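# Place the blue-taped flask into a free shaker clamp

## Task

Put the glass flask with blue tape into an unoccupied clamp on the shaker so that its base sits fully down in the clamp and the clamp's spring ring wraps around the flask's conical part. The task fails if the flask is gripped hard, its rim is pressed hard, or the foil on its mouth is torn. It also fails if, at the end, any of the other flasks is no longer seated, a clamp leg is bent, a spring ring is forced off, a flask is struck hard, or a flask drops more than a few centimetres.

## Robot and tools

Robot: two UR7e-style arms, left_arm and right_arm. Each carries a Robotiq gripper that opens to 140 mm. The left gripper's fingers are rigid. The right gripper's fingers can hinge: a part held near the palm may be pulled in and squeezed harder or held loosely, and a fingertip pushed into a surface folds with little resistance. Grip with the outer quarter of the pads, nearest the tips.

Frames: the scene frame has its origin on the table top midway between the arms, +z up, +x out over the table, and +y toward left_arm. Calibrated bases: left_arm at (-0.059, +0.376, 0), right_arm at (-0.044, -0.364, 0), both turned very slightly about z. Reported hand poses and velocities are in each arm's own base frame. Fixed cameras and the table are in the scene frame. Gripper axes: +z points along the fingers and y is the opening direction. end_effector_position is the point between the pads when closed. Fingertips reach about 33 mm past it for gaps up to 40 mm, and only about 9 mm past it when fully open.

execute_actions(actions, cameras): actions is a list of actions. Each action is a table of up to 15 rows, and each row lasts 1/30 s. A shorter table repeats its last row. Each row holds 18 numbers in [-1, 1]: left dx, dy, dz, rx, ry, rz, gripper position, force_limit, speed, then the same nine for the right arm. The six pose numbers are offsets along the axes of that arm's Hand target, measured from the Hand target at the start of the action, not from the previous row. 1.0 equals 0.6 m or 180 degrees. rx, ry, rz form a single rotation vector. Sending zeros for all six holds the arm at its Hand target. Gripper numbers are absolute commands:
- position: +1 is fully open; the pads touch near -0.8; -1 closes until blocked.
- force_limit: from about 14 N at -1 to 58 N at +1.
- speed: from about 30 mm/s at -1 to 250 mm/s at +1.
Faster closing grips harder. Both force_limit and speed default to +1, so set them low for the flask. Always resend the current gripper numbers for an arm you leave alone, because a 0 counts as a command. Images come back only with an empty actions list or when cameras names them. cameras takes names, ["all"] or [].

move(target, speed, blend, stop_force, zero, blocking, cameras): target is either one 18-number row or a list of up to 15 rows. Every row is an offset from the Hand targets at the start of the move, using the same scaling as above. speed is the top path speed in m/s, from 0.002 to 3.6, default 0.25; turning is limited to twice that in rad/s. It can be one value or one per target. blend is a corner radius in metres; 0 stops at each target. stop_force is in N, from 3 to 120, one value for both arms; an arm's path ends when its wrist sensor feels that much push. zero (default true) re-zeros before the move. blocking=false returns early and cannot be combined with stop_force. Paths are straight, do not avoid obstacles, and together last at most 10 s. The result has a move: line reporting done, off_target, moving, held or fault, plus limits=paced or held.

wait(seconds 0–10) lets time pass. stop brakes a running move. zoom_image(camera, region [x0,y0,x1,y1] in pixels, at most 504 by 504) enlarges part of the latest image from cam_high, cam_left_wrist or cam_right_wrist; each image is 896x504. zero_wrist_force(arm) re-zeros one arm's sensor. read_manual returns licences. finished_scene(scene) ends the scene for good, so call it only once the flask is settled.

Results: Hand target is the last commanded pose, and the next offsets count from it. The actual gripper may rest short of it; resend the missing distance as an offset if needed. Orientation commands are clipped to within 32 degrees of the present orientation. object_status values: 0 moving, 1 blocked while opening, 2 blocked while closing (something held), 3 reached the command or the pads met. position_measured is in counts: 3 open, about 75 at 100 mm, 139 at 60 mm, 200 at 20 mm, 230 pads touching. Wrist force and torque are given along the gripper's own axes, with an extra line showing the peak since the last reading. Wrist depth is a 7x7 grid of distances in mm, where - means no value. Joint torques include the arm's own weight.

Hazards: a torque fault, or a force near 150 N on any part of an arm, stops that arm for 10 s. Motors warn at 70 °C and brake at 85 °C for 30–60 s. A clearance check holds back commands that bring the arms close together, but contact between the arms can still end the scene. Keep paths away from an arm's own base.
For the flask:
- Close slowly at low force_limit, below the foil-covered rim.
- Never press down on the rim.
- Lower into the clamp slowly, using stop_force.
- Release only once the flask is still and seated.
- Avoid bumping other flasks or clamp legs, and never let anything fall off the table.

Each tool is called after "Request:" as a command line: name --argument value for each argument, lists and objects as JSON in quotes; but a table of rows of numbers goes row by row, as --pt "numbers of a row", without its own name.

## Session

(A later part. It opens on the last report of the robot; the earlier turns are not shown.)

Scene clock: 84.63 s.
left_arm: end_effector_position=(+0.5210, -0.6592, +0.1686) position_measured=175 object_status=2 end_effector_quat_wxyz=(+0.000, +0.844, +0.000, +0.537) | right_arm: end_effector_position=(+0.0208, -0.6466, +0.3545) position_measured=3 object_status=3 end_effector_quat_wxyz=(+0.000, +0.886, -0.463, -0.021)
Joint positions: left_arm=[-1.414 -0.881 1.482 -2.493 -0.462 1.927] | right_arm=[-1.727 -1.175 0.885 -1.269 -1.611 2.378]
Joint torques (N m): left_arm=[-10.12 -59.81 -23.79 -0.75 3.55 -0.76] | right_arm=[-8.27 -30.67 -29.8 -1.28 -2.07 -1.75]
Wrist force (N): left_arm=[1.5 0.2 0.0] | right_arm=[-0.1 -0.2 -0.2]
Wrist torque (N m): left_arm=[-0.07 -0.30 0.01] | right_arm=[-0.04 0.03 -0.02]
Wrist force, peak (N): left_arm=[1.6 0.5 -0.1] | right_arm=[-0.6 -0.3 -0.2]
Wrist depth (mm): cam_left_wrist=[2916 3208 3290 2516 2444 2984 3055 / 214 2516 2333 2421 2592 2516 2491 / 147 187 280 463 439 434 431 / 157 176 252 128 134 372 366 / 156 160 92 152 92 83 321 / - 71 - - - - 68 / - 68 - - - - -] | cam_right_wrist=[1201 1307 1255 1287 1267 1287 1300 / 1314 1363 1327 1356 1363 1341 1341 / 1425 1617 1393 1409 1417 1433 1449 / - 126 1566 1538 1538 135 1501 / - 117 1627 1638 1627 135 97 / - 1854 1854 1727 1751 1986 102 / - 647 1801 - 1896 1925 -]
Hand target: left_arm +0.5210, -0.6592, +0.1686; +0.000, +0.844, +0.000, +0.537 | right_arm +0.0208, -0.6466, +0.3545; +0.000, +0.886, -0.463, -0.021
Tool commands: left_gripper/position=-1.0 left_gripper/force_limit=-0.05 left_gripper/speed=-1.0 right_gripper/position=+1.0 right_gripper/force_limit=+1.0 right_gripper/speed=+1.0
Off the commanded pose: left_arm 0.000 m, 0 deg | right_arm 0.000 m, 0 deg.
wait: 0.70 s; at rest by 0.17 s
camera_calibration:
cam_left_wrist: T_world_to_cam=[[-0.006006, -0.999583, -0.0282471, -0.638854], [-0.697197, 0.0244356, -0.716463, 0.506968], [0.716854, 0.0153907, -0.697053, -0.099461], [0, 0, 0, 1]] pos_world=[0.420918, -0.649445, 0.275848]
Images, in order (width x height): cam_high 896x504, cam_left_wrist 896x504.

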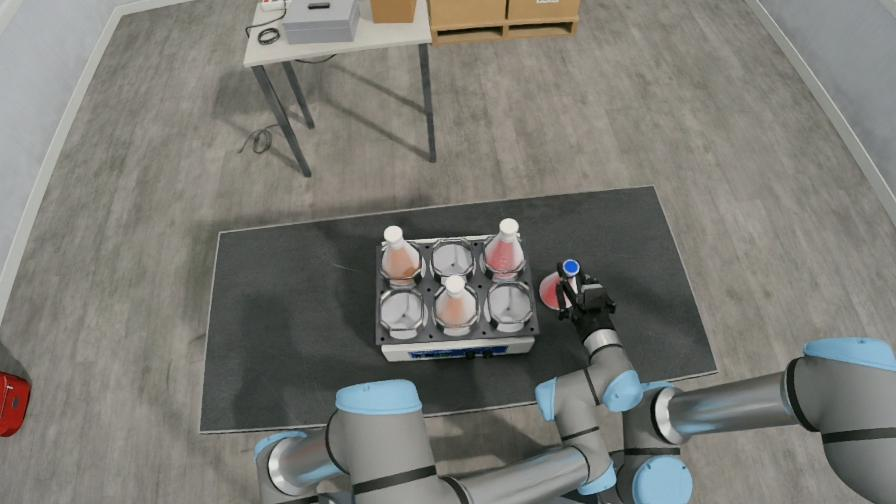

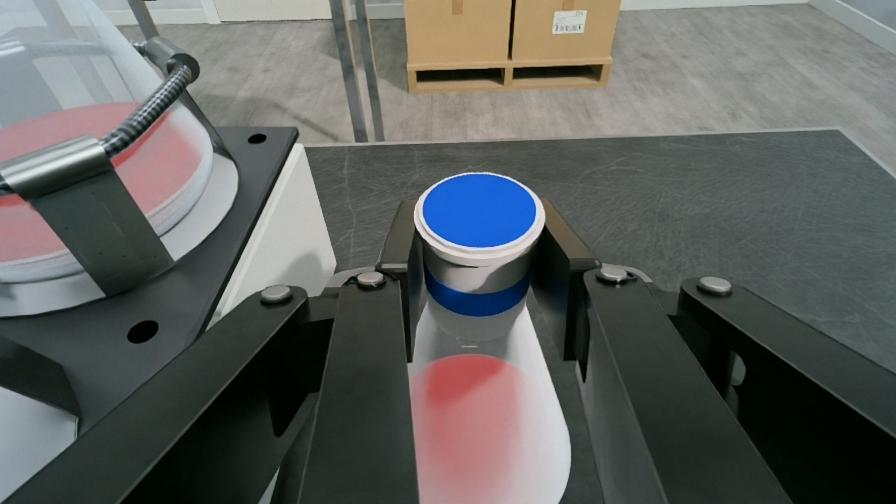

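Request:
move --target '[0,0,0,0,0,0,-0.1,-1,-1,0,0,0,0,0,0,1,1,1]'

Request:
move --target '[-0.0076,0,0.0035,0,0,0,-0.1,-1,-1,0,0,0,0,0,0,1,1,1]' --speed 0.05

Request:
move --target '[0,0,0,0,0,0,-1,-0.05,-1,0,0,0,0,0,0,1,1,1]'

Request:
wait --seconds 0.7 --cameras '["cam_high","cam_left_wrist"]'

Request:
zoom_image --camera "cam_left_wrist" --region '[330, 140, 630, 380]'

Scene clock: 88.30 s.
left_arm: end_effector_position=(+0.5210, -0.6592, +0.1686) position_measured=141 object_status=0 end_effector_quat_wxyz=(+0.000, +0.844, +0.000, +0.537) | right_arm: end_effector_position=(+0.0208, -0.6466, +0.3545) position_measured=3 object_status=3 end_effector_quat_wxyz=(+0.000, +0.886, -0.463, -0.021)
Joint positions: left_arm=[-1.414 -0.881 1.482 -2.493 -0.462 1.927] | right_arm=[-1.727 -1.175 0.885 -1.269 -1.611 2.378]
Joint torques (N m): left_arm=[-10.82 -45.58 -25.6 -0.62 3.7 -0.72] | right_arm=[-8.38 -30.82 -29.81 -1.17 -2.19 -1.72]
Wrist force (N): left_arm=[0.4 0.5 0.7] | right_arm=[-0.2 -0.3 -0.2]
Wrist torque (N m): left_arm=[-0.01 -0.30 0.00] | right_arm=[-0.07 0.06 -0.02]
Wrist force, peak (N): left_arm=[1.7 0.3 -0.3] | right_arm=[-0.3 -0.6 -0.4]
Wrist depth (mm): cam_left_wrist=[3333 3290 3019 2491 2541 3130 4139 / 213 2541 1795 2491 2398 2444 2354 / 147 188 280 142 460 450 421 / 156 176 129 132 134 372 368 / 160 91 98 153 125 86 76 / - 72 - - - - 68 / - - - 237 236 - 69] | cam_right_wrist=[1255 1255 1267 1249 1287 1280 1293 / 1307 1334 1341 1327 1349 1349 1334 / 1401 1356 1401 1401 1401 1458 1449 / - 126 1484 1528 1528 138 1501 / - 117 1586 1586 1627 1596 97 / - 1617 1716 1716 1739 1789 101 / - 634 1925 1970 1911 1882 -]
Hand target: left_arm +0.5210, -0.6592, +0.1686; +0.000, +0.844, +0.000, +0.537 | right_arm +0.0208, -0.6466, +0.3545; +0.000, +0.886, -0.463, -0.021
Off the commanded pose: left_arm 0.000 m, 0 deg | right_arm 0.000 m, 0 deg.
move: done

Scene clock: 89.00 s.
left_arm: end_effector_position=(+0.5210, -0.6592, +0.1634) position_measured=141 object_status=3 end_effector_quat_wxyz=(+0.000, +0.844, +0.000, +0.537) | right_arm: end_effector_position=(+0.0208, -0.6466, +0.3545) position_measured=3 object_status=3 end_effector_quat_wxyz=(+0.000, +0.886, -0.463, -0.021)
Joint positions: left_arm=[-1.414 -0.874 1.485 -2.503 -0.462 1.927] | right_arm=[-1.727 -1.175 0.885 -1.269 -1.611 2.378]
Joint torques (N m): left_arm=[-11.3 -48.09 -19.8 -2.7 3.77 -0.01] | right_arm=[-8.32 -31.42 -29.95 -1.18 -2.14 -1.74]
Wrist force (N): left_arm=[0.2 0.4 0.9] | right_arm=[0.0 -0.6 -0.2]
Wrist torque (N m): left_arm=[-0.04 -0.25 0.01] | right_arm=[-0.13 0.02 -0.02]
Wrist force, peak (N): left_arm=[0.1 0.6 1.1] | right_arm=[-0.4 -0.4 -0.5]
Wrist depth (mm): cam_left_wrist=[2851 3168 3422 2467 2467 - 3019 / 145 225 2619 2467 2398 2421 2444 / 147 189 279 139 436 413 424 / 157 172 129 128 132 364 358 / 154 91 98 308 125 86 79 / - 72 - - - - 69 / - - - - - - 69] | cam_right_wrist=[1242 1274 1280 1255 1274 1293 1255 / 1307 1327 1334 1356 1274 1371 1314 / 1386 1378 1409 1433 1441 1425 1433 / 520 126 1484 1484 1519 138 1547 / - 117 1547 1606 1557 1617 97 / - 1751 1704 1739 1764 1751 102 / - 655 1911 1955 1882 1896 -]
Hand target: left_arm +0.5210, -0.6592, +0.1636; +0.000, +0.844, +0.000, +0.537 | right_arm +0.0208, -0.6466, +0.3545; +0.000, +0.886, -0.463, -0.021
Off the commanded pose: left_arm 0.000 m, 0 deg | right_arm 0.000 m, 0 deg.
move: done

Scene clock: 90.00 s.
left_arm: end_effector_position=(+0.5210, -0.6592, +0.1636) position_measured=178 object_status=0 end_effector_quat_wxyz=(+0.000, +0.844, +0.000, +0.537) | right_arm: end_effector_position=(+0.0208, -0.6466, +0.3545) position_measured=3 object_status=3 end_effector_quat_wxyz=(+0.000, +0.886, -0.463, -0.021)
Joint positions: left_arm=[-1.414 -0.874 1.485 -2.502 -0.462 1.927] | right_arm=[-1.727 -1.175 0.885 -1.269 -1.611 2.378]
Joint torques (N m): left_arm=[-10.89 -62.93 -27.23 -0.66 3.69 1] | right_arm=[-7.95 -30.76 -29.61 -1.16 -2.25 -1.77]
Wrist force (N): left_arm=[1.3 0.8 0.2] | right_arm=[-0.4 -0.3 -0.1]
Wrist torque (N m): left_arm=[-0.16 -0.32 -0.19] | right_arm=[-0.06 0.09 -0.02]
Wrist force, peak (N): left_arm=[1.5 1.2 0.1] | right_arm=[-0.3 -0.6 -0.1]
Wrist depth (mm): cam_left_wrist=[3055 3055 3055 2398 2398 2646 2851 / 145 226 2444 2541 2354 2467 2354 / 147 189 413 139 417 - 411 / 157 171 253 125 137 357 359 / 150 153 89 145 92 86 313 / - 71 - - - - 68 / - 67 - - - - -] | cam_right_wrist=[1458 1267 1261 1274 1261 1267 1314 / 1341 1334 1334 1334 1356 1341 1334 / 1386 1386 1417 1401 1425 1433 1409 / - 126 1449 1519 1528 135 1519 / - 117 1596 1638 1659 145 97 / - 1751 1638 1727 1739 1789 102 / - 650 1896 1764 1955 1940 -]
Hand target: left_arm +0.5210, -0.6592, +0.1636; +0.000, +0.844, +0.000, +0.537 | right_arm +0.0208, -0.6466, +0.3545; +0.000, +0.886, -0.463, -0.021
Off the commanded pose: left_arm 0.000 m, 0 deg | right_arm 0.000 m, 0 deg.
move: done

Scene clock: 90.70 s.
left_arm: end_effector_position=(+0.5210, -0.6592, +0.1636) position_measured=178 object_status=2 end_effector_quat_wxyz=(+0.000, +0.844, +0.000, +0.537) | right_arm: end_effector_position=(+0.0208, -0.6466, +0.3545) position_measured=3 object_status=3 end_effector_quat_wxyz=(+0.000, +0.886, -0.463, -0.021)
Joint positions: left_arm=[-1.414 -0.874 1.485 -2.502 -0.462 1.927] | right_arm=[-1.727 -1.175 0.885 -1.269 -1.611 2.378]
Joint torques (N m): left_arm=[-10.15 -61.04 -27.3 -0.77 3.63 1.22] | right_arm=[-8.62 -31.44 -29.61 -1.24 -2.18 -1.74]
Wrist force (N): left_arm=[1.3 0.7 0.2] | right_arm=[-0.3 -0.5 -0.2]
Wrist torque (N m): left_arm=[-0.19 -0.30 -0.20] | right_arm=[-0.10 0.07 -0.02]
Wrist force, peak (N): left_arm=[1.5 1.2 0.2] | right_arm=[-0.2 -0.5 -0.3]
Wrist depth (mm): cam_left_wrist=[1330 2916 3168 2333 2491 2950 2916 / 145 226 2376 2592 2916 2421 2312 / 147 188 408 144 430 419 - / 157 167 253 125 137 361 361 / 150 153 89 149 92 86 313 / - 71 - - - - 68 / - 67 - - - - -] | cam_right_wrist=[1224 1255 1274 1267 1280 1274 1280 / 1307 1349 1386 1341 1356 1356 1363 / - 1441 1425 1433 1417 1433 1449 / 534 126 1441 1547 1538 139 1519 / - 117 1617 1606 1627 1596 97 / - 1727 1739 1693 1776 1751 102 / - 637 1828 - 1896 1868 -]
Hand target: left_arm +0.5210, -0.6592, +0.1636; +0.000, +0.844, +0.000, +0.537 | right_arm +0.0208, -0.6466, +0.3545; +0.000, +0.886, -0.463, -0.021
Tool commands: left_gripper/position=-1.0 left_gripper/force_limit=-0.05 left_gripper/speed=-1.0 right_gripper/position=+1.0 right_gripper/force_limit=+1.0 right_gripper/speed=+1.0
Off the commanded pose: left_arm 0.000 m, 0 deg | right_arm 0.000 m, 0 deg.
wait: 0.70 s; at rest by 0.17 s
camera_calibration:
cam_left_wrist: T_world_to_cam=[[-0.006006, -0.999583, -0.0282471, -0.638996], [-0.697197, 0.0244356, -0.716463, 0.503385], [0.716854, 0.0153907, -0.697053, -0.102946], [0, 0, 0, 1]] pos_world=[0.420918, -0.649445, 0.270848]
Images, in order (width x height): cam_high 896x504, cam_left_wrist 896x504.

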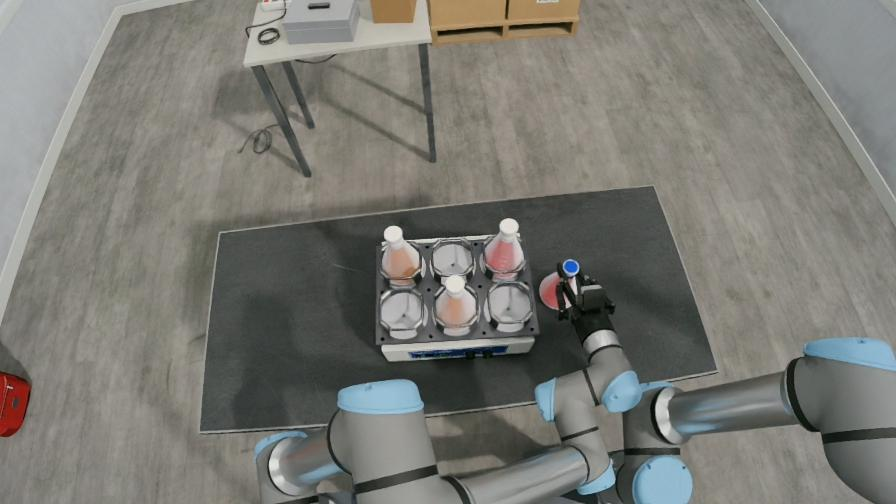

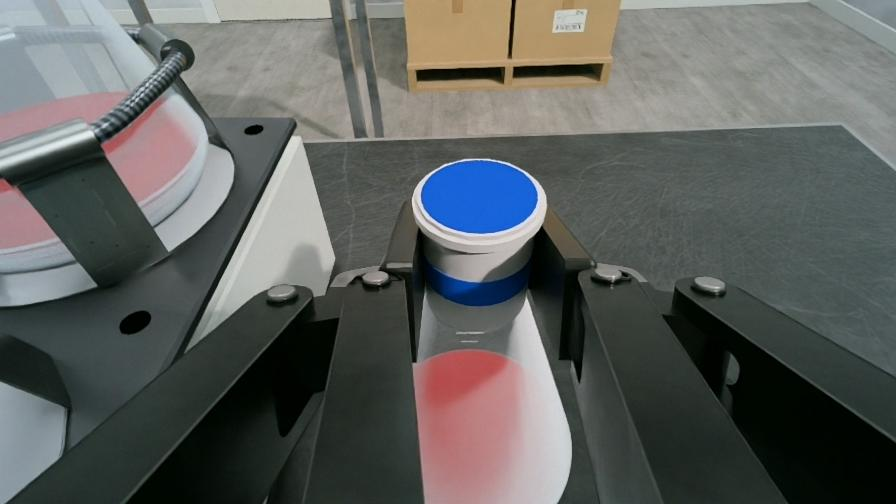

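Scaled by 1.680 from the camera's 896x504 image, which has a finer 1280x720 frame.

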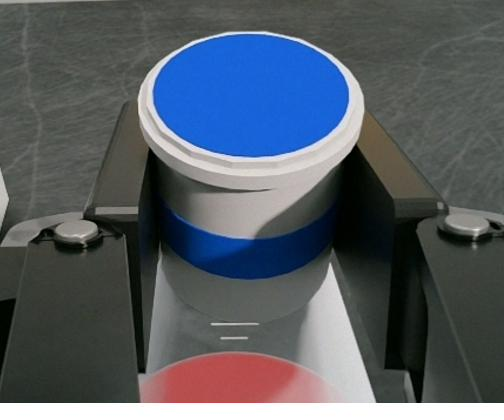

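Request:
move --pt "0.0604 0 -0.0282 0 0 0 -1 -0.05 -1 0 0 0 0 0 0 1 1 1" --pt "0.3549 0 -0.1657 0 0 0 -1 -0.05 -1 0 0 0 0 0 0 1 1 1" --pt "0.3119 -0.264 -0.2578 0 0 0 -1 -0.05 -1 0 0 0 0 0 0 1 1 1" --speed '[0.08,0.2,0.2]' --blend '[0.02,0.03,0]' --cameras '["cam_high","cam_left_wrist"]'

Request:
zoom_image --camera "cam_high" --region '[450, 220, 570, 340]'

Request:
zoom_image --camera "cam_left_wrist" --region '[250, 150, 754, 504]'

Scene clock: 102.20 s.
left_arm: end_effector_position=(+0.4599, -0.5010, +0.3986) position_measured=178 object_status=2 end_effector_quat_wxyz=(+0.000, +0.843, +0.000, +0.537) | right_arm: end_effector_position=(+0.0208, -0.6466, +0.3545) position_measured=3 object_status=3 end_effector_quat_wxyz=(+0.000, +0.886, -0.463, -0.021)
Joint positions: left_arm=[-1.483 -1.496 1.687 -1.946 -0.445 1.775] | right_arm=[-1.727 -1.175 0.885 -1.269 -1.611 2.378]
Joint torques (N m): left_arm=[13.09 -40 -21.31 -4.93 2.05 0.42] | right_arm=[-8.29 -31.09 -29.98 -1.22 -2.09 -1.66]
Wrist force (N): left_arm=[-3.2 0.3 2.3] | right_arm=[-0.1 -0.4 -0.3]
Wrist torque (N m): left_arm=[-0.06 -0.19 0.00] | right_arm=[-0.08 0.03 -0.02]
Wrist force, peak (N): left_arm=[-5.1 0.0 3.2] | right_arm=[-0.4 -0.4 -0.5]
Wrist depth (mm): cam_left_wrist=[2566 1402 1387 2592 2467 3515 3377 / 3168 3055 2916 2673 2646 2984 2984 / 2592 2491 2673 144 2421 2354 2444 / 313 2138 2212 125 135 1989 1758 / 634 - 89 149 92 82 590 / - 71 - - - - 68 / - 67 - - - - -] | cam_right_wrist=[1267 1236 1287 1261 1280 1267 1274 / 1320 1314 1341 1334 1356 1363 1386 / 1378 1371 1417 1417 1433 1417 1425 / 518 126 1458 1528 1519 138 1492 / - 117 - 1659 1627 1596 97 / - 1704 1751 1704 1789 1776 101 / - 626 1789 1911 2034 1801 -]
Hand target: left_arm +0.4599, -0.5009, +0.3986; +0.000, +0.844, +0.000, +0.537 | right_arm +0.0208, -0.6466, +0.3545; +0.000, +0.886, -0.463, -0.021
Off the commanded pose: left_arm 0.000 m, 0 deg | right_arm 0.000 m, 0 deg.
move: done
camera_calibration:
cam_left_wrist: T_world_to_cam=[[-0.00621371, -0.99958, -0.0283196, -0.474478], [-0.697091, 0.0246346, -0.716559, 0.625328], [0.716956, 0.0152889, -0.696951, 0.10216], [0, 0, 0, 1]] pos_world=[0.359718, -0.491245, 0.505848]
Images, in order (width x height): cam_high 896x504, cam_left_wrist 896x504.

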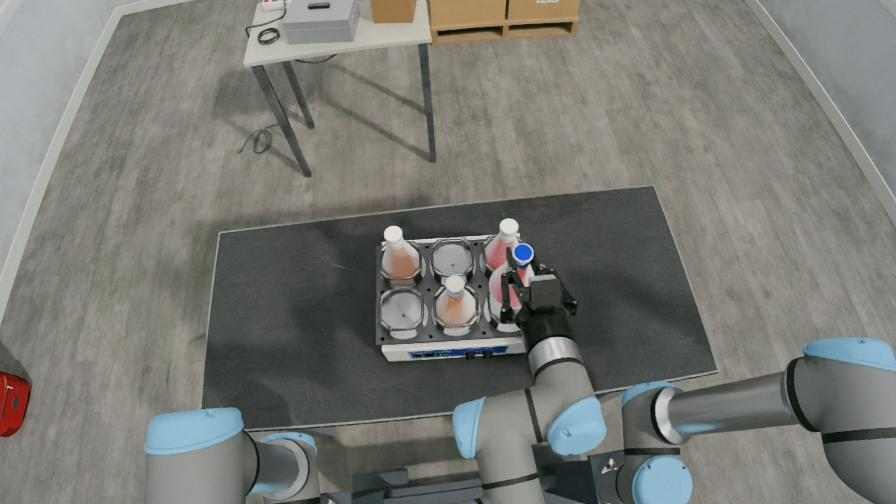

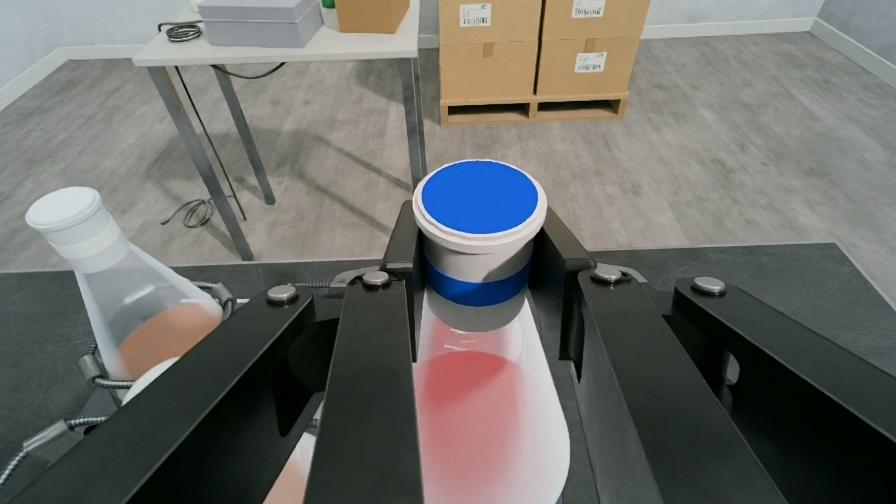

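Scaled by 4.200 from the camera's 896x504 image, which has a finer 1280x720 frame.

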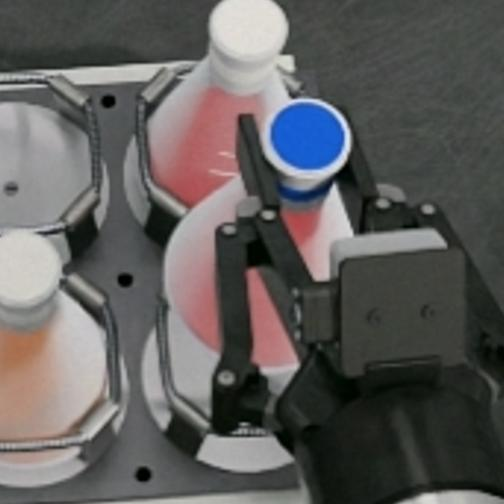

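Scaled by 1.000.

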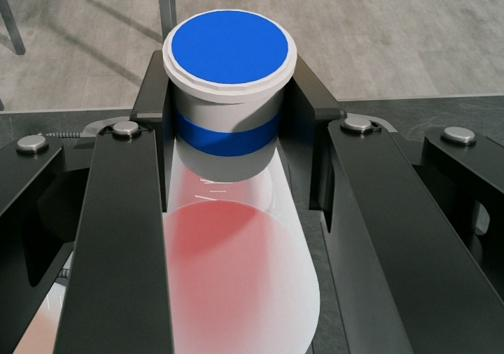

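Request:
move --target '[-0.0415,-0.0092,-0.01,0,0,0,-1,-0.05,-1,0,0,0,0,0,0,1,1,1]' --speed 0.08 --cameras '["cam_high","cam_left_wrist"]'

Request:
zoom_image --camera "cam_high" --region '[450, 220, 570, 340]'

Scene clock: 111.07 s.
left_arm: end_effector_position=(+0.4438, -0.4954, +0.3787) position_measured=178 object_status=2 end_effector_quat_wxyz=(+0.000, +0.843, +0.000, +0.537) | right_arm: end_effector_position=(+0.0208, -0.6466, +0.3545) position_measured=3 object_status=3 end_effector_quat_wxyz=(+0.000, +0.886, -0.463, -0.021)
Joint positions: left_arm=[-1.514 -1.517 1.745 -1.92 -0.44 1.704] | right_arm=[-1.727 -1.175 0.885 -1.269 -1.611 2.378]
Joint torques (N m): left_arm=[12.77 -14.54 -32.68 -5.22 4.39 1.05] | right_arm=[-8.39 -31.06 -28.91 -1.18 -2.17 -1.68]
Wrist force (N): left_arm=[-3.3 0.1 2.0] | right_arm=[-0.1 -0.5 -0.1]
Wrist torque (N m): left_arm=[-0.10 -0.17 0.01] | right_arm=[-0.10 0.04 -0.02]
Wrist force, peak (N): left_arm=[-4.4 -0.2 1.6] | right_arm=[-0.4 -0.4 -0.5]
Wrist depth (mm): cam_left_wrist=[3719 1410 1395 2541 2619 3468 3290 / 3290 3019 3055 2820 2619 2883 2851 / 293 2421 2516 139 2312 2376 2251 / 2086 692 2156 125 137 674 661 / 602 202 89 145 87 82 574 / - 71 - - - - 68 / - 67 - - - - -] | cam_right_wrist=[1184 1249 1267 1280 1274 1280 1356 / 1280 1327 1341 1334 1334 1341 1356 / 1441 1409 1449 1425 1441 1441 1409 / - 126 1363 1484 1510 138 1606 / - 117 1596 1627 1606 144 97 / - 1789 1789 1727 1727 1868 102 / - 657 1789 1896 1911 1955 -]
Hand target: left_arm +0.4439, -0.4954, +0.3786; +0.000, +0.844, +0.000, +0.537 | right_arm +0.0208, -0.6466, +0.3545; +0.000, +0.886, -0.463, -0.021
Off the commanded pose: left_arm 0.000 m, 0 deg | right_arm 0.000 m, 0 deg.
move: done
camera_calibration:
cam_left_wrist: T_world_to_cam=[[-0.00628512, -0.999581, -0.0282497, -0.469453], [-0.697089, 0.0246342, -0.716561, 0.599775], [0.716957, 0.0151889, -0.696952, 0.0996263], [0, 0, 0, 1]] pos_world=[0.343718, -0.485545, 0.485948]
Images, in order (width x height): cam_high 896x504, cam_left_wrist 896x504.

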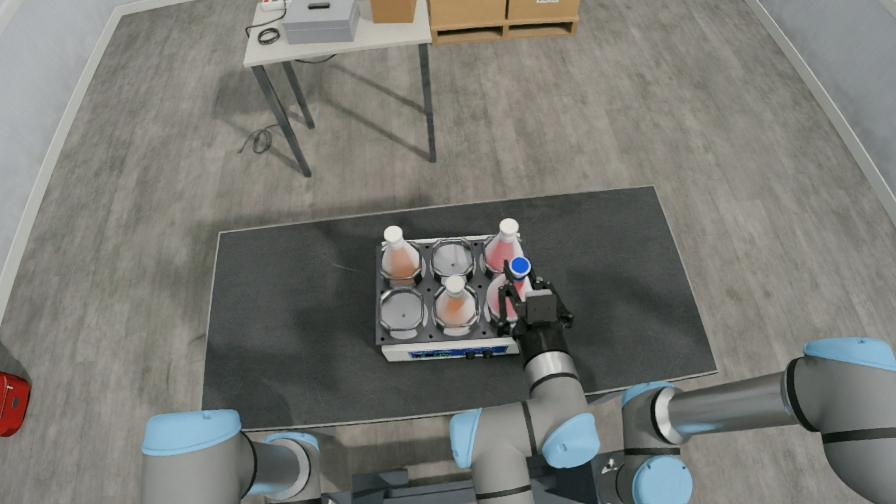

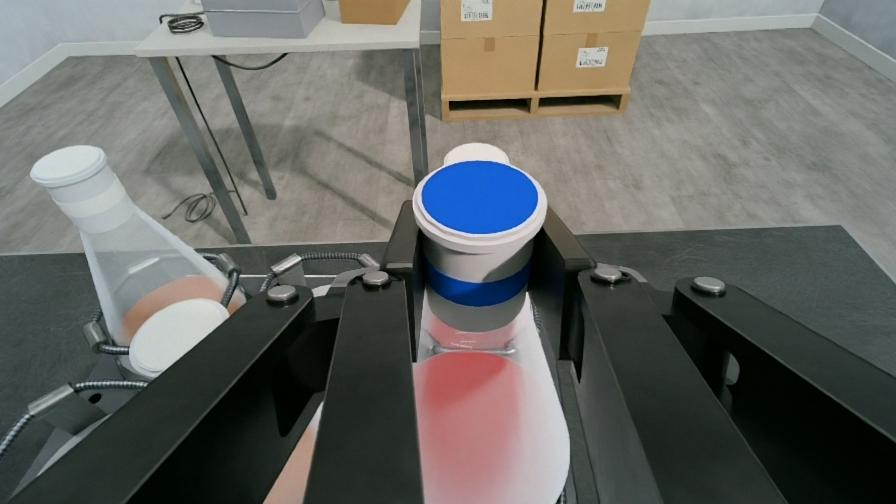

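Scaled by 4.200 from the camera's 896x504 image, which has a finer 1280x720 frame.

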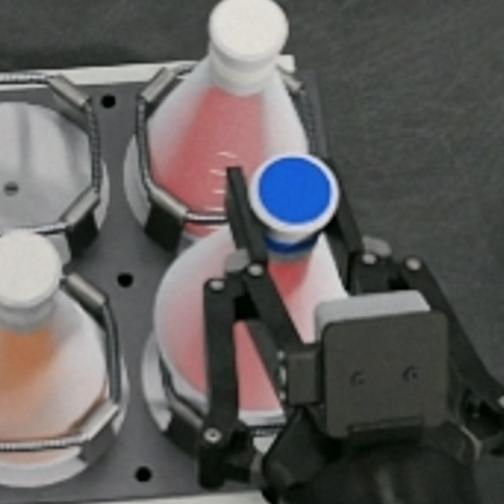

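Request:
move --target '[-0.053,0,0.0232,0,0,0,-1,-0.05,-1,0,0,0,0,0,0,1,1,1]' --speed 0.025 --stop_force 7 --cameras '["cam_high","cam_left_wrist"]'

Request:
zoom_image --camera "cam_high" --region '[470, 250, 560, 340]'

Request:
zoom_image --camera "cam_left_wrist" --region '[350, 300, 650, 504]'

Scene clock: 120.07 s.
left_arm: end_effector_position=(+0.4432, -0.4954, +0.3503) position_measured=178 object_status=2 end_effector_quat_wxyz=(+0.000, +0.843, +0.000, +0.537) | right_arm: end_effector_position=(+0.0208, -0.6466, +0.3545) position_measured=3 object_status=3 end_effector_quat_wxyz=(+0.000, +0.886, -0.463, -0.021)
Joint positions: left_arm=[-1.515 -1.5 1.801 -1.99 -0.44 1.701] | right_arm=[-1.727 -1.175 0.885 -1.269 -1.611 2.378]
Joint torques (N m): left_arm=[-0.91 -41.02 -19.88 -4.47 0.06 1.07] | right_arm=[-7.94 -31.11 -29.72 -1.19 -2.1 -1.71]
Wrist force (N): left_arm=[1.4 1.1 1.4] | right_arm=[-0.3 -0.4 -0.2]
Wrist torque (N m): left_arm=[-0.06 -0.19 0.01] | right_arm=[-0.08 0.08 -0.02]
Wrist force, peak (N): left_arm=[8.6 1.7 -1.6] | right_arm=[-0.3 -0.7 -0.3]
Wrist depth (mm): cam_left_wrist=[3515 1466 1426 2467 2444 3614 3377 / 3055 2916 3208 1635 2759 2916 2759 / 2291 2354 2086 139 2354 2354 2291 / 692 396 426 125 137 627 620 / 562 166 89 148 92 86 527 / - 71 - - - - 68 / - - - - - - -] | cam_right_wrist=[974 1261 1267 1261 1267 1287 1287 / 1320 1320 1327 1327 1327 1378 1356 / 1401 1212 1393 1409 1458 1449 1433 / - 126 1547 1501 1528 138 1519 / - 117 1606 1627 1638 1586 97 / - 803 1693 1716 1739 1789 102 / - 647 1896 1854 1970 1868 -]
Hand target: left_arm +0.4433, -0.4954, +0.3503; +0.000, +0.843, +0.000, +0.537 (not the last commanded pose) | right_arm +0.0208, -0.6466, +0.3545; +0.000, +0.886, -0.463, -0.021
Off the commanded pose: left_arm 0.006 m, 0 deg | right_arm 0.000 m, 0 deg.
move: contact (left_arm)
camera_calibration:
cam_left_wrist: T_world_to_cam=[[-0.00600268, -0.999587, -0.0281066, -0.470424], [-0.697095, 0.0243347, -0.716565, 0.578864], [0.716953, 0.0152917, -0.696953, 0.0803149], [0, 0, 0, 1]] pos_world=[0.343118, -0.485545, 0.457548]
Images, in order (width x height): cam_high 896x504, cam_left_wrist 896x504.

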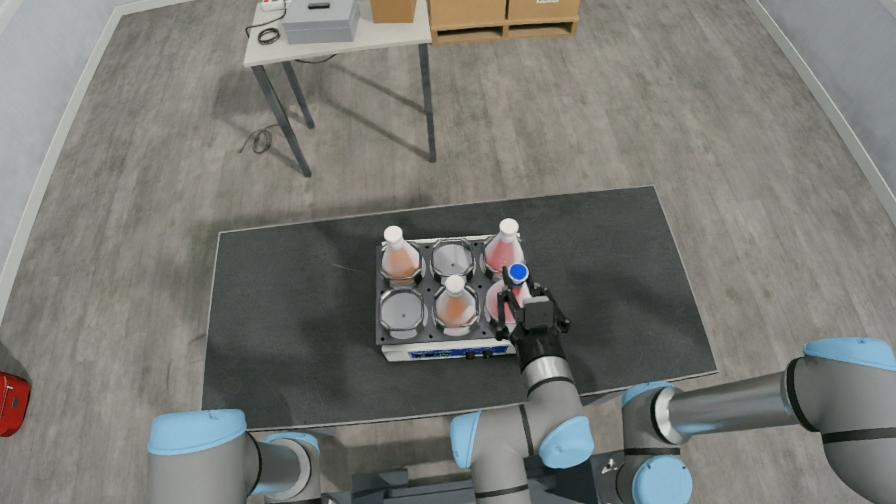

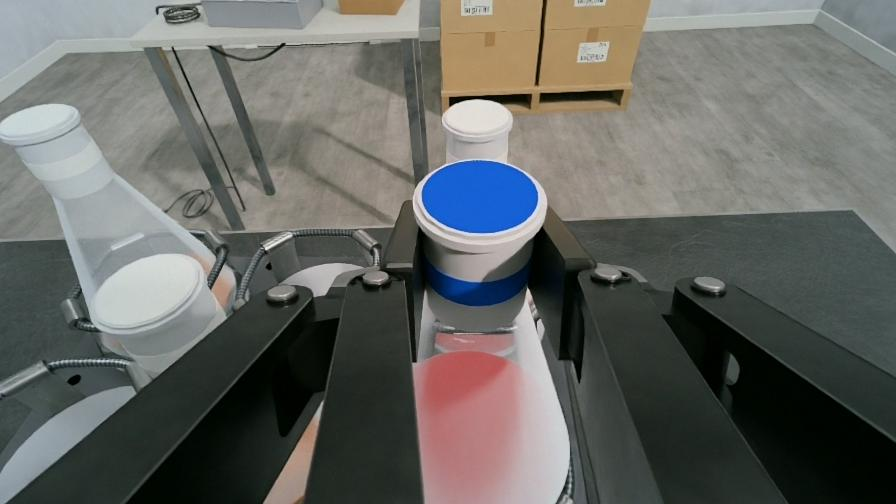

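Scaled by 5.600 from the camera's 896x504 image, which has a finer 1280x720 frame.

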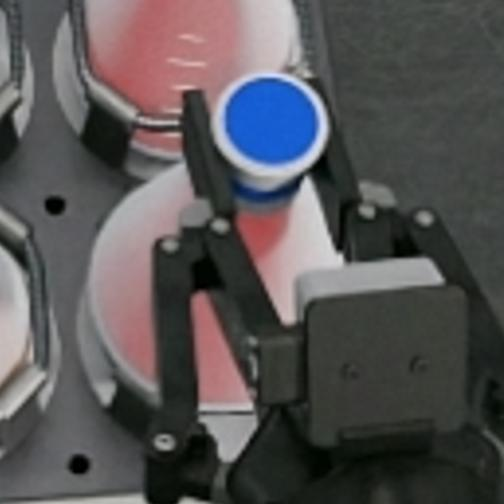

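Scaled by 1.680 from the camera's 896x504 image, which has a finer 1280x720 frame.

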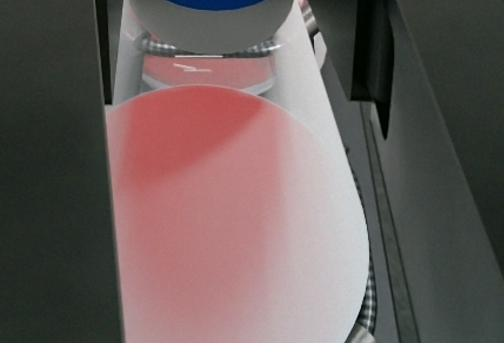

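Request:
move --target '[0.0037,0.0033,0.0001,0,0,0,-1,-0.05,-1,0,0,0,0,0,0,1,1,1]' --speed 0.02

Request:
move --target '[-0.0302,0,0.0141,0,0,0,-1,-0.05,-1,0,0,0,0,0,0,1,1,1]' --speed 0.012 --stop_force 20

Scene clock: 123.87 s.
left_arm: end_effector_position=(+0.4443, -0.4974, +0.3524) position_measured=178 object_status=2 end_effector_quat_wxyz=(+0.000, +0.843, +0.000, +0.537) | right_arm: end_effector_position=(+0.0208, -0.6466, +0.3545) position_measured=3 object_status=3 end_effector_quat_wxyz=(+0.000, +0.886, -0.463, -0.021)
Joint positions: left_arm=[-1.513 -1.495 1.791 -1.989 -0.44 1.705] | right_arm=[-1.727 -1.175 0.885 -1.269 -1.611 2.378]
Joint torques (N m): left_arm=[10.76 -21.82 -24.09 -0.99 0.57 0.26] | right_arm=[-8.71 -31.32 -29.38 -1.24 -2.1 -1.73]
Wrist force (N): left_arm=[-3.3 0.3 1.9] | right_arm=[-0.1 -0.4 -0.2]
Wrist torque (N m): left_arm=[-0.07 -0.16 0.01] | right_arm=[-0.10 0.02 -0.02]
Wrist force, peak (N): left_arm=[-3.4 0.4 2.0] | right_arm=[-0.4 -0.6 -0.2]
Wrist depth (mm): cam_left_wrist=[3948 1442 1458 2444 2541 3515 3290 / 3019 2789 3019 2673 2730 2759 2789 / 292 2444 2291 143 2354 2333 2251 / 661 394 431 125 124 653 607 / 582 168 89 149 92 86 559 / - 71 - - - - 68 / - - - - - - -] | cam_right_wrist=[1230 1255 1236 1280 1267 1261 1293 / 1300 1307 1349 1349 1349 1356 1363 / 1401 1116 1458 1425 1449 1409 1433 / 530 126 1528 1538 1528 138 1519 / - 117 1121 1586 1596 1606 97 / - - 1638 1727 1854 2084 102 / - 617 1854 1911 1882 1896 -]
Hand target: left_arm +0.4443, -0.4973, +0.3523; +0.000, +0.843, +0.000, +0.537 | right_arm +0.0208, -0.6466, +0.3545; +0.000, +0.886, -0.463, -0.021
Off the commanded pose: left_arm 0.000 m, 0 deg | right_arm 0.000 m, 0 deg.
move: done

Scene clock: 126.27 s.
left_arm: end_effector_position=(+0.4443, -0.4973, +0.3368) position_measured=178 object_status=2 end_effector_quat_wxyz=(+0.000, +0.843, +0.000, +0.537) | right_arm: end_effector_position=(+0.0208, -0.6466, +0.3545) position_measured=3 object_status=3 end_effector_quat_wxyz=(+0.000, +0.886, -0.463, -0.021)
Joint positions: left_arm=[-1.513 -1.484 1.821 -2.029 -0.44 1.705] | right_arm=[-1.727 -1.175 0.885 -1.269 -1.611 2.378]
Joint torques (N m): left_arm=[-1.4 -36.73 -25.07 -2.24 -1.63 0.52] | right_arm=[-8.32 -31.18 -29.57 -1.08 -2.06 -1.71]
Wrist force (N): left_arm=[12.4 3.4 -0.4] | right_arm=[-0.3 -0.3 -0.2]
Wrist torque (N m): left_arm=[-0.22 -0.24 -0.02] | right_arm=[-0.08 0.07 -0.02]
Wrist force, peak (N): left_arm=[18.8 4.2 -2.1] | right_arm=[-0.1 -0.7 -0.5]
Wrist depth (mm): cam_left_wrist=[4349 1387 1483 2491 2516 4073 3208 / 2592 2820 3208 1624 2646 2984 2916 / 2467 2491 2491 125 2291 2354 2251 / 2138 383 419 129 127 635 645 / 163 - 89 307 92 86 519 / - 71 - - - - 68 / - - - - - - -] | cam_right_wrist=[1201 1267 1274 1255 1293 1267 1287 / 1327 1320 1320 1334 1341 1349 1378 / 1393 1386 1393 1449 1393 1371 1441 / - 125 1475 1510 1528 138 1510 / - 117 1606 1627 1638 1638 97 / - 1801 1854 1727 1727 1764 101 / - 676 1776 1911 1911 1940 -]
Hand target: left_arm +0.4443, -0.4973, +0.3368; +0.000, +0.843, +0.000, +0.537 (not the last commanded pose) | right_arm +0.0208, -0.6466, +0.3545; +0.000, +0.886, -0.463, -0.021
Off the commanded pose: left_arm 0.004 m, 0 deg | right_arm 0.000 m, 0 deg.
move: contact (left_arm)

Request:
move --target '[-0.0035,0.0157,0.0045,0.0071,0,0.0151,-1,-0.05,-1,0,0,0,0,0,0,1,1,1]' --speed 0.02 --cameras '["cam_left_wrist"]'

Scene clock: 131.43 s.
left_arm: end_effector_position=(+0.4459, -0.5068, +0.3337) position_measured=178 object_status=2 end_effector_quat_wxyz=(-0.023, +0.843, -0.014, +0.537) | right_arm: end_effector_position=(+0.0208, -0.6466, +0.3545) position_measured=3 object_status=3 end_effector_quat_wxyz=(+0.000, +0.886, -0.463, -0.021)
Joint positions: left_arm=[-1.512 -1.448 1.776 -1.971 -0.437 1.708] | right_arm=[-1.727 -1.175 0.885 -1.269 -1.611 2.378]
Joint torques (N m): left_arm=[8.27 -28.17 -13.11 -3.62 -0.93 -0.77] | right_arm=[-8.4 -31.13 -29.64 -1.19 -2.12 -1.73]
Wrist force (N): left_arm=[16.3 -5.7 -2.7] | right_arm=[-0.1 -0.5 -0.1]
Wrist torque (N m): left_arm=[0.00 -0.40 0.15] | right_arm=[-0.12 0.04 -0.02]
Wrist force, peak (N): left_arm=[16.6 -5.7 -2.8] | right_arm=[-0.4 -0.6 -0.3]
Wrist depth (mm): cam_left_wrist=[- 1365 1387 2421 2592 3614 3290 / 3208 3333 3130 2619 2701 2592 2541 / 287 2619 2467 129 2156 2467 2193 / 2354 1846 395 129 137 - 607 / 165 164 89 148 92 81 481 / - 71 - - - - 68 / - 67 - - - - -] | cam_right_wrist=[1162 1255 1274 1267 1280 1287 1293 / 1320 1334 1334 1341 1334 1363 1356 / 1393 1378 1401 1401 1425 1475 1501 / - 126 1566 1519 1519 138 1492 / - 117 1538 1627 1606 1606 97 / - 1586 1727 1727 1716 1801 102 / - 657 1841 1986 1896 1882 -]
Hand target: left_arm +0.4458, -0.5067, +0.3337; -0.022, +0.843, -0.014, +0.537 | right_arm +0.0208, -0.6466, +0.3545; +0.000, +0.886, -0.463, -0.021
Off the commanded pose: left_arm 0.000 m, 0 deg | right_arm 0.000 m, 0 deg.
move: done
camera_calibration:
cam_left_wrist: T_world_to_cam=[[-0.0057626, -0.996701, -0.0809582, -0.463315], [-0.697104, 0.0620487, -0.71428, 0.587402], [0.716947, 0.0523202, -0.695162, 0.0852127], [0, 0, 0, 1]] pos_world=[0.345718, -0.502693, 0.441297]
Images, in order (width x height): cam_left_wrist 896x504.

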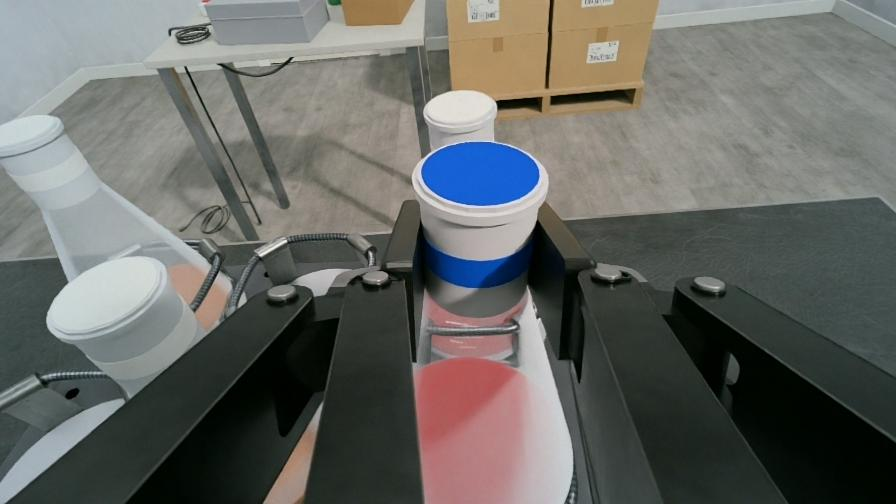

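Request:
move --target '[0.0007,-0.028,0.0132,-0.0141,-0.0144,-0.0302,-1,-0.05,-1,0,0,0,0,0,0,1,1,1]' --speed 0.02 --cameras '["cam_left_wrist","cam_high"]'

Request:
zoom_image --camera "cam_high" --region '[470, 250, 560, 340]'

Scene clock: 138.50 s.
left_arm: end_effector_position=(+0.4532, -0.4897, +0.3316) position_measured=178 object_status=2 end_effector_quat_wxyz=(+0.022, +0.855, +0.015, +0.518) end_effector_velocity=(+0.000, +0.000, -0.001) end_effector_angular_velocity=(+0.007, +0.000, -0.001) | right_arm: end_effector_position=(+0.0208, -0.6466, +0.3545) position_measured=3 object_status=3 end_effector_quat_wxyz=(+0.000, +0.886, -0.463, -0.021)
Joint positions: left_arm=[-1.481 -1.499 1.843 -2.129 -0.494 1.755] | right_arm=[-1.727 -1.175 0.885 -1.269 -1.611 2.378]
Joint velocities: left_arm=[-0.001 0.001 0.001 0.005 0.001 0] | right_arm=[within noise]
Joint torques (N m): left_arm=[3.94 -17.93 -18.8 1.32 -3.23 0.59] | right_arm=[-8.56 -31.75 -29.37 -1.14 -1.99 -1.7]
Wrist force (N): left_arm=[20.6 5.9 -4.1] | right_arm=[-0.1 -0.3 -0.3]
Wrist torque (N m): left_arm=[-0.19 -0.32 -0.04] | right_arm=[-0.06 0.04 -0.02]
Wrist force, peak (N): left_arm=[24.7 4.7 -6.6] | right_arm=[-0.5 -0.6 -0.2]
Wrist depth (mm): cam_left_wrist=[2883 3055 3168 2491 2516 3515 3333 / 2444 2566 2759 2005 2820 2701 3055 / 2121 2037 2212 133 2138 2398 2444 / 156 333 397 126 135 - 655 / 148 147 89 146 86 82 80 / - 71 - - - - 68 / - 67 - - - - -] | cam_right_wrist=[1230 1280 1261 1261 1249 1280 1267 / 1314 1320 1334 1371 1300 1349 1356 / 1417 1393 1417 1425 1409 1433 1441 / - 126 1356 1547 1510 138 1501 / - 117 1466 1627 1638 1638 97 / - - 1841 1751 1739 1751 101 / - - 1940 1911 1911 1925 -]
Hand target: left_arm +0.4532, -0.4898, +0.3316; +0.021, +0.855, +0.015, +0.518 | right_arm +0.0208, -0.6466, +0.3545; +0.000, +0.886, -0.463, -0.021
Off the commanded pose: left_arm 0.000 m, 0 deg | right_arm 0.000 m, 0 deg.
move: done
camera_calibration:
cam_left_wrist: T_world_to_cam=[[-0.00458646, -0.999687, 0.0245991, -0.483402], [-0.728865, -0.0135, -0.684524, 0.557576], [0.684642, -0.021069, -0.728575, 0.0674123], [0, 0, 0, 1]] pos_world=[0.358028, -0.474303, 0.44268]
Images, in order (width x height): cam_high 896x504, cam_left_wrist 896x504.

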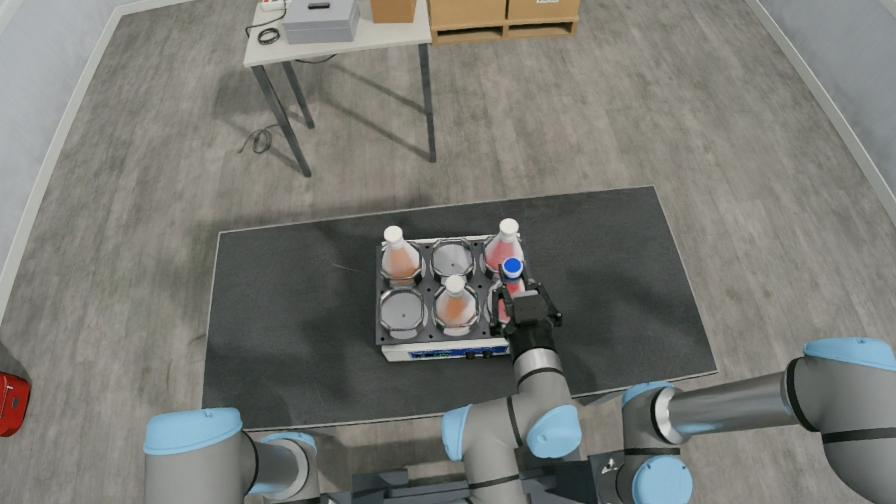

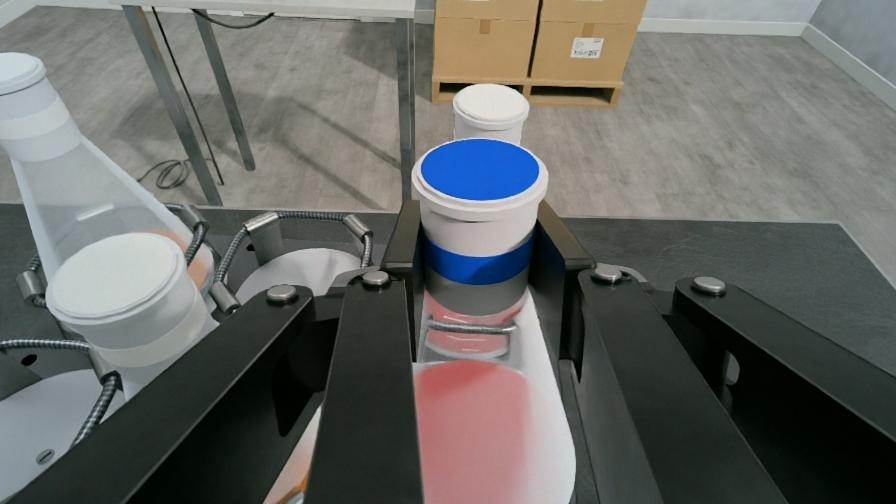

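Scaled by 5.600 from the camera's 896x504 image, which has a finer 1280x720 frame.

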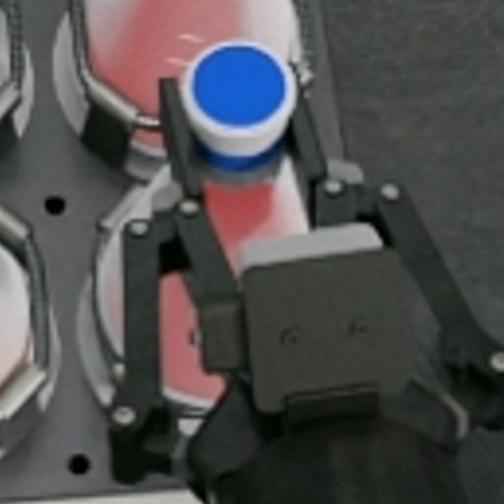

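Request:
move --target '[-0.0089,0.028,0.0046,0.0154,0,0.0295,-1,-0.05,-1,0,0,0,0,0,0,1,1,1]' --speed 0.025 --cameras '["cam_left_wrist","cam_high"]'

Request:
zoom_image --camera "cam_high" --region '[470, 250, 560, 340]'

Scene clock: 146.07 s.
left_arm: end_effector_position=(+0.4532, -0.5070, +0.3265) position_measured=178 object_status=2 end_effector_quat_wxyz=(-0.023, +0.855, -0.012, +0.518) | right_arm: end_effector_position=(+0.0208, -0.6466, +0.3545) position_measured=3 object_status=3 end_effector_quat_wxyz=(+0.000, +0.886, -0.463, -0.021)
Joint positions: left_arm=[-1.486 -1.436 1.756 -1.994 -0.484 1.746] | right_arm=[-1.727 -1.175 0.885 -1.269 -1.611 2.378]
Joint torques (N m): left_arm=[-28.01 -12.98 -1.43 -0.97 -9.85 -0.58] | right_arm=[-7.97 -31.29 -29.55 -1.24 -2.01 -1.75]
Wrist force (N): left_arm=[55.4 -16.0 -3.8] | right_arm=[-0.1 -0.3 -0.4]
Wrist torque (N m): left_arm=[0.30 -0.46 0.10] | right_arm=[-0.07 0.05 -0.02]
Wrist force, peak (N): left_arm=[55.4 -16.0 -3.8] | right_arm=[-0.4 -0.7 -0.4]
Wrist depth (mm): cam_left_wrist=[- 1434 3333 2516 2541 3333 3092 / 3333 2984 2851 236 2950 2516 2491 / 2398 2421 2231 130 2121 2156 2175 / 653 400 403 130 138 574 572 / 152 168 88 297 86 82 498 / - 71 - - - - 68 / - 67 - - - - -] | cam_right_wrist=[1230 1242 1249 1267 1255 1249 1274 / 1320 1327 1349 1334 1371 1409 1341 / 1378 1356 1393 1409 1441 1401 1458 / - 126 1528 1510 1547 138 1519 / - 117 1727 1627 1617 127 97 / - 1547 1727 1764 1764 1801 101 / - 1801 1841 1986 1925 1911 -]
Hand target: left_arm +0.4532, -0.5069, +0.3265; -0.023, +0.855, -0.012, +0.518 | right_arm +0.0208, -0.6466, +0.3545; +0.000, +0.886, -0.463, -0.021
Off the commanded pose: left_arm 0.000 m, 0 deg | right_arm 0.000 m, 0 deg.
move: done
camera_calibration:
cam_left_wrist: T_world_to_cam=[[-0.00466403, -0.99677, -0.0801768, -0.464847], [-0.728868, 0.0582819, -0.682169, 0.589413], [0.684638, 0.0552567, -0.726785, 0.10138], [0, 0, 0, 1]] pos_world=[0.358028, -0.5033, 0.43849]
Images, in order (width x height): cam_high 896x504, cam_left_wrist 896x504.

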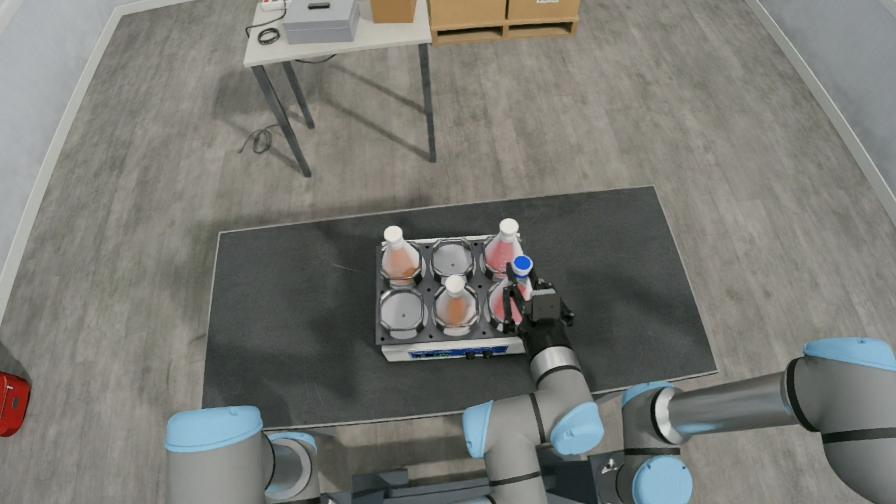

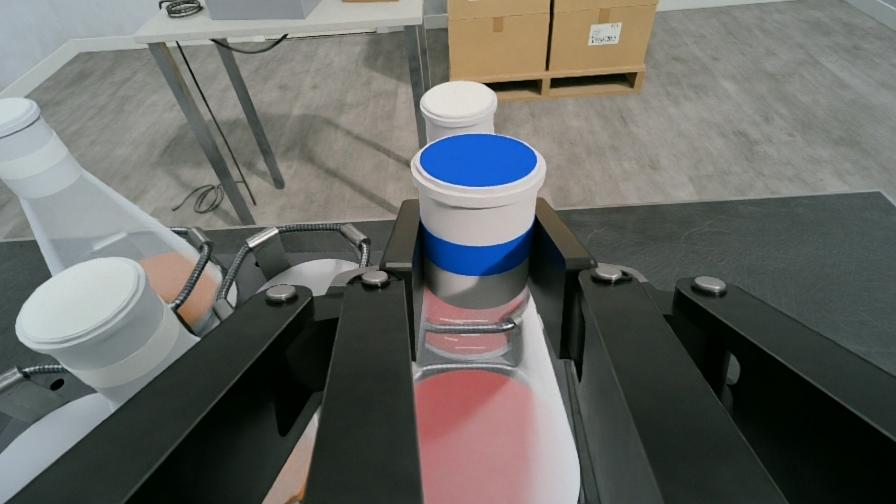

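Scaled by 5.600 from the camera's 896x504 image, which has a finer 1280x720 frame.

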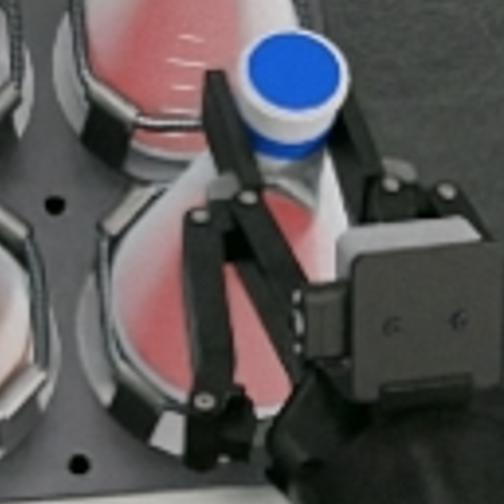

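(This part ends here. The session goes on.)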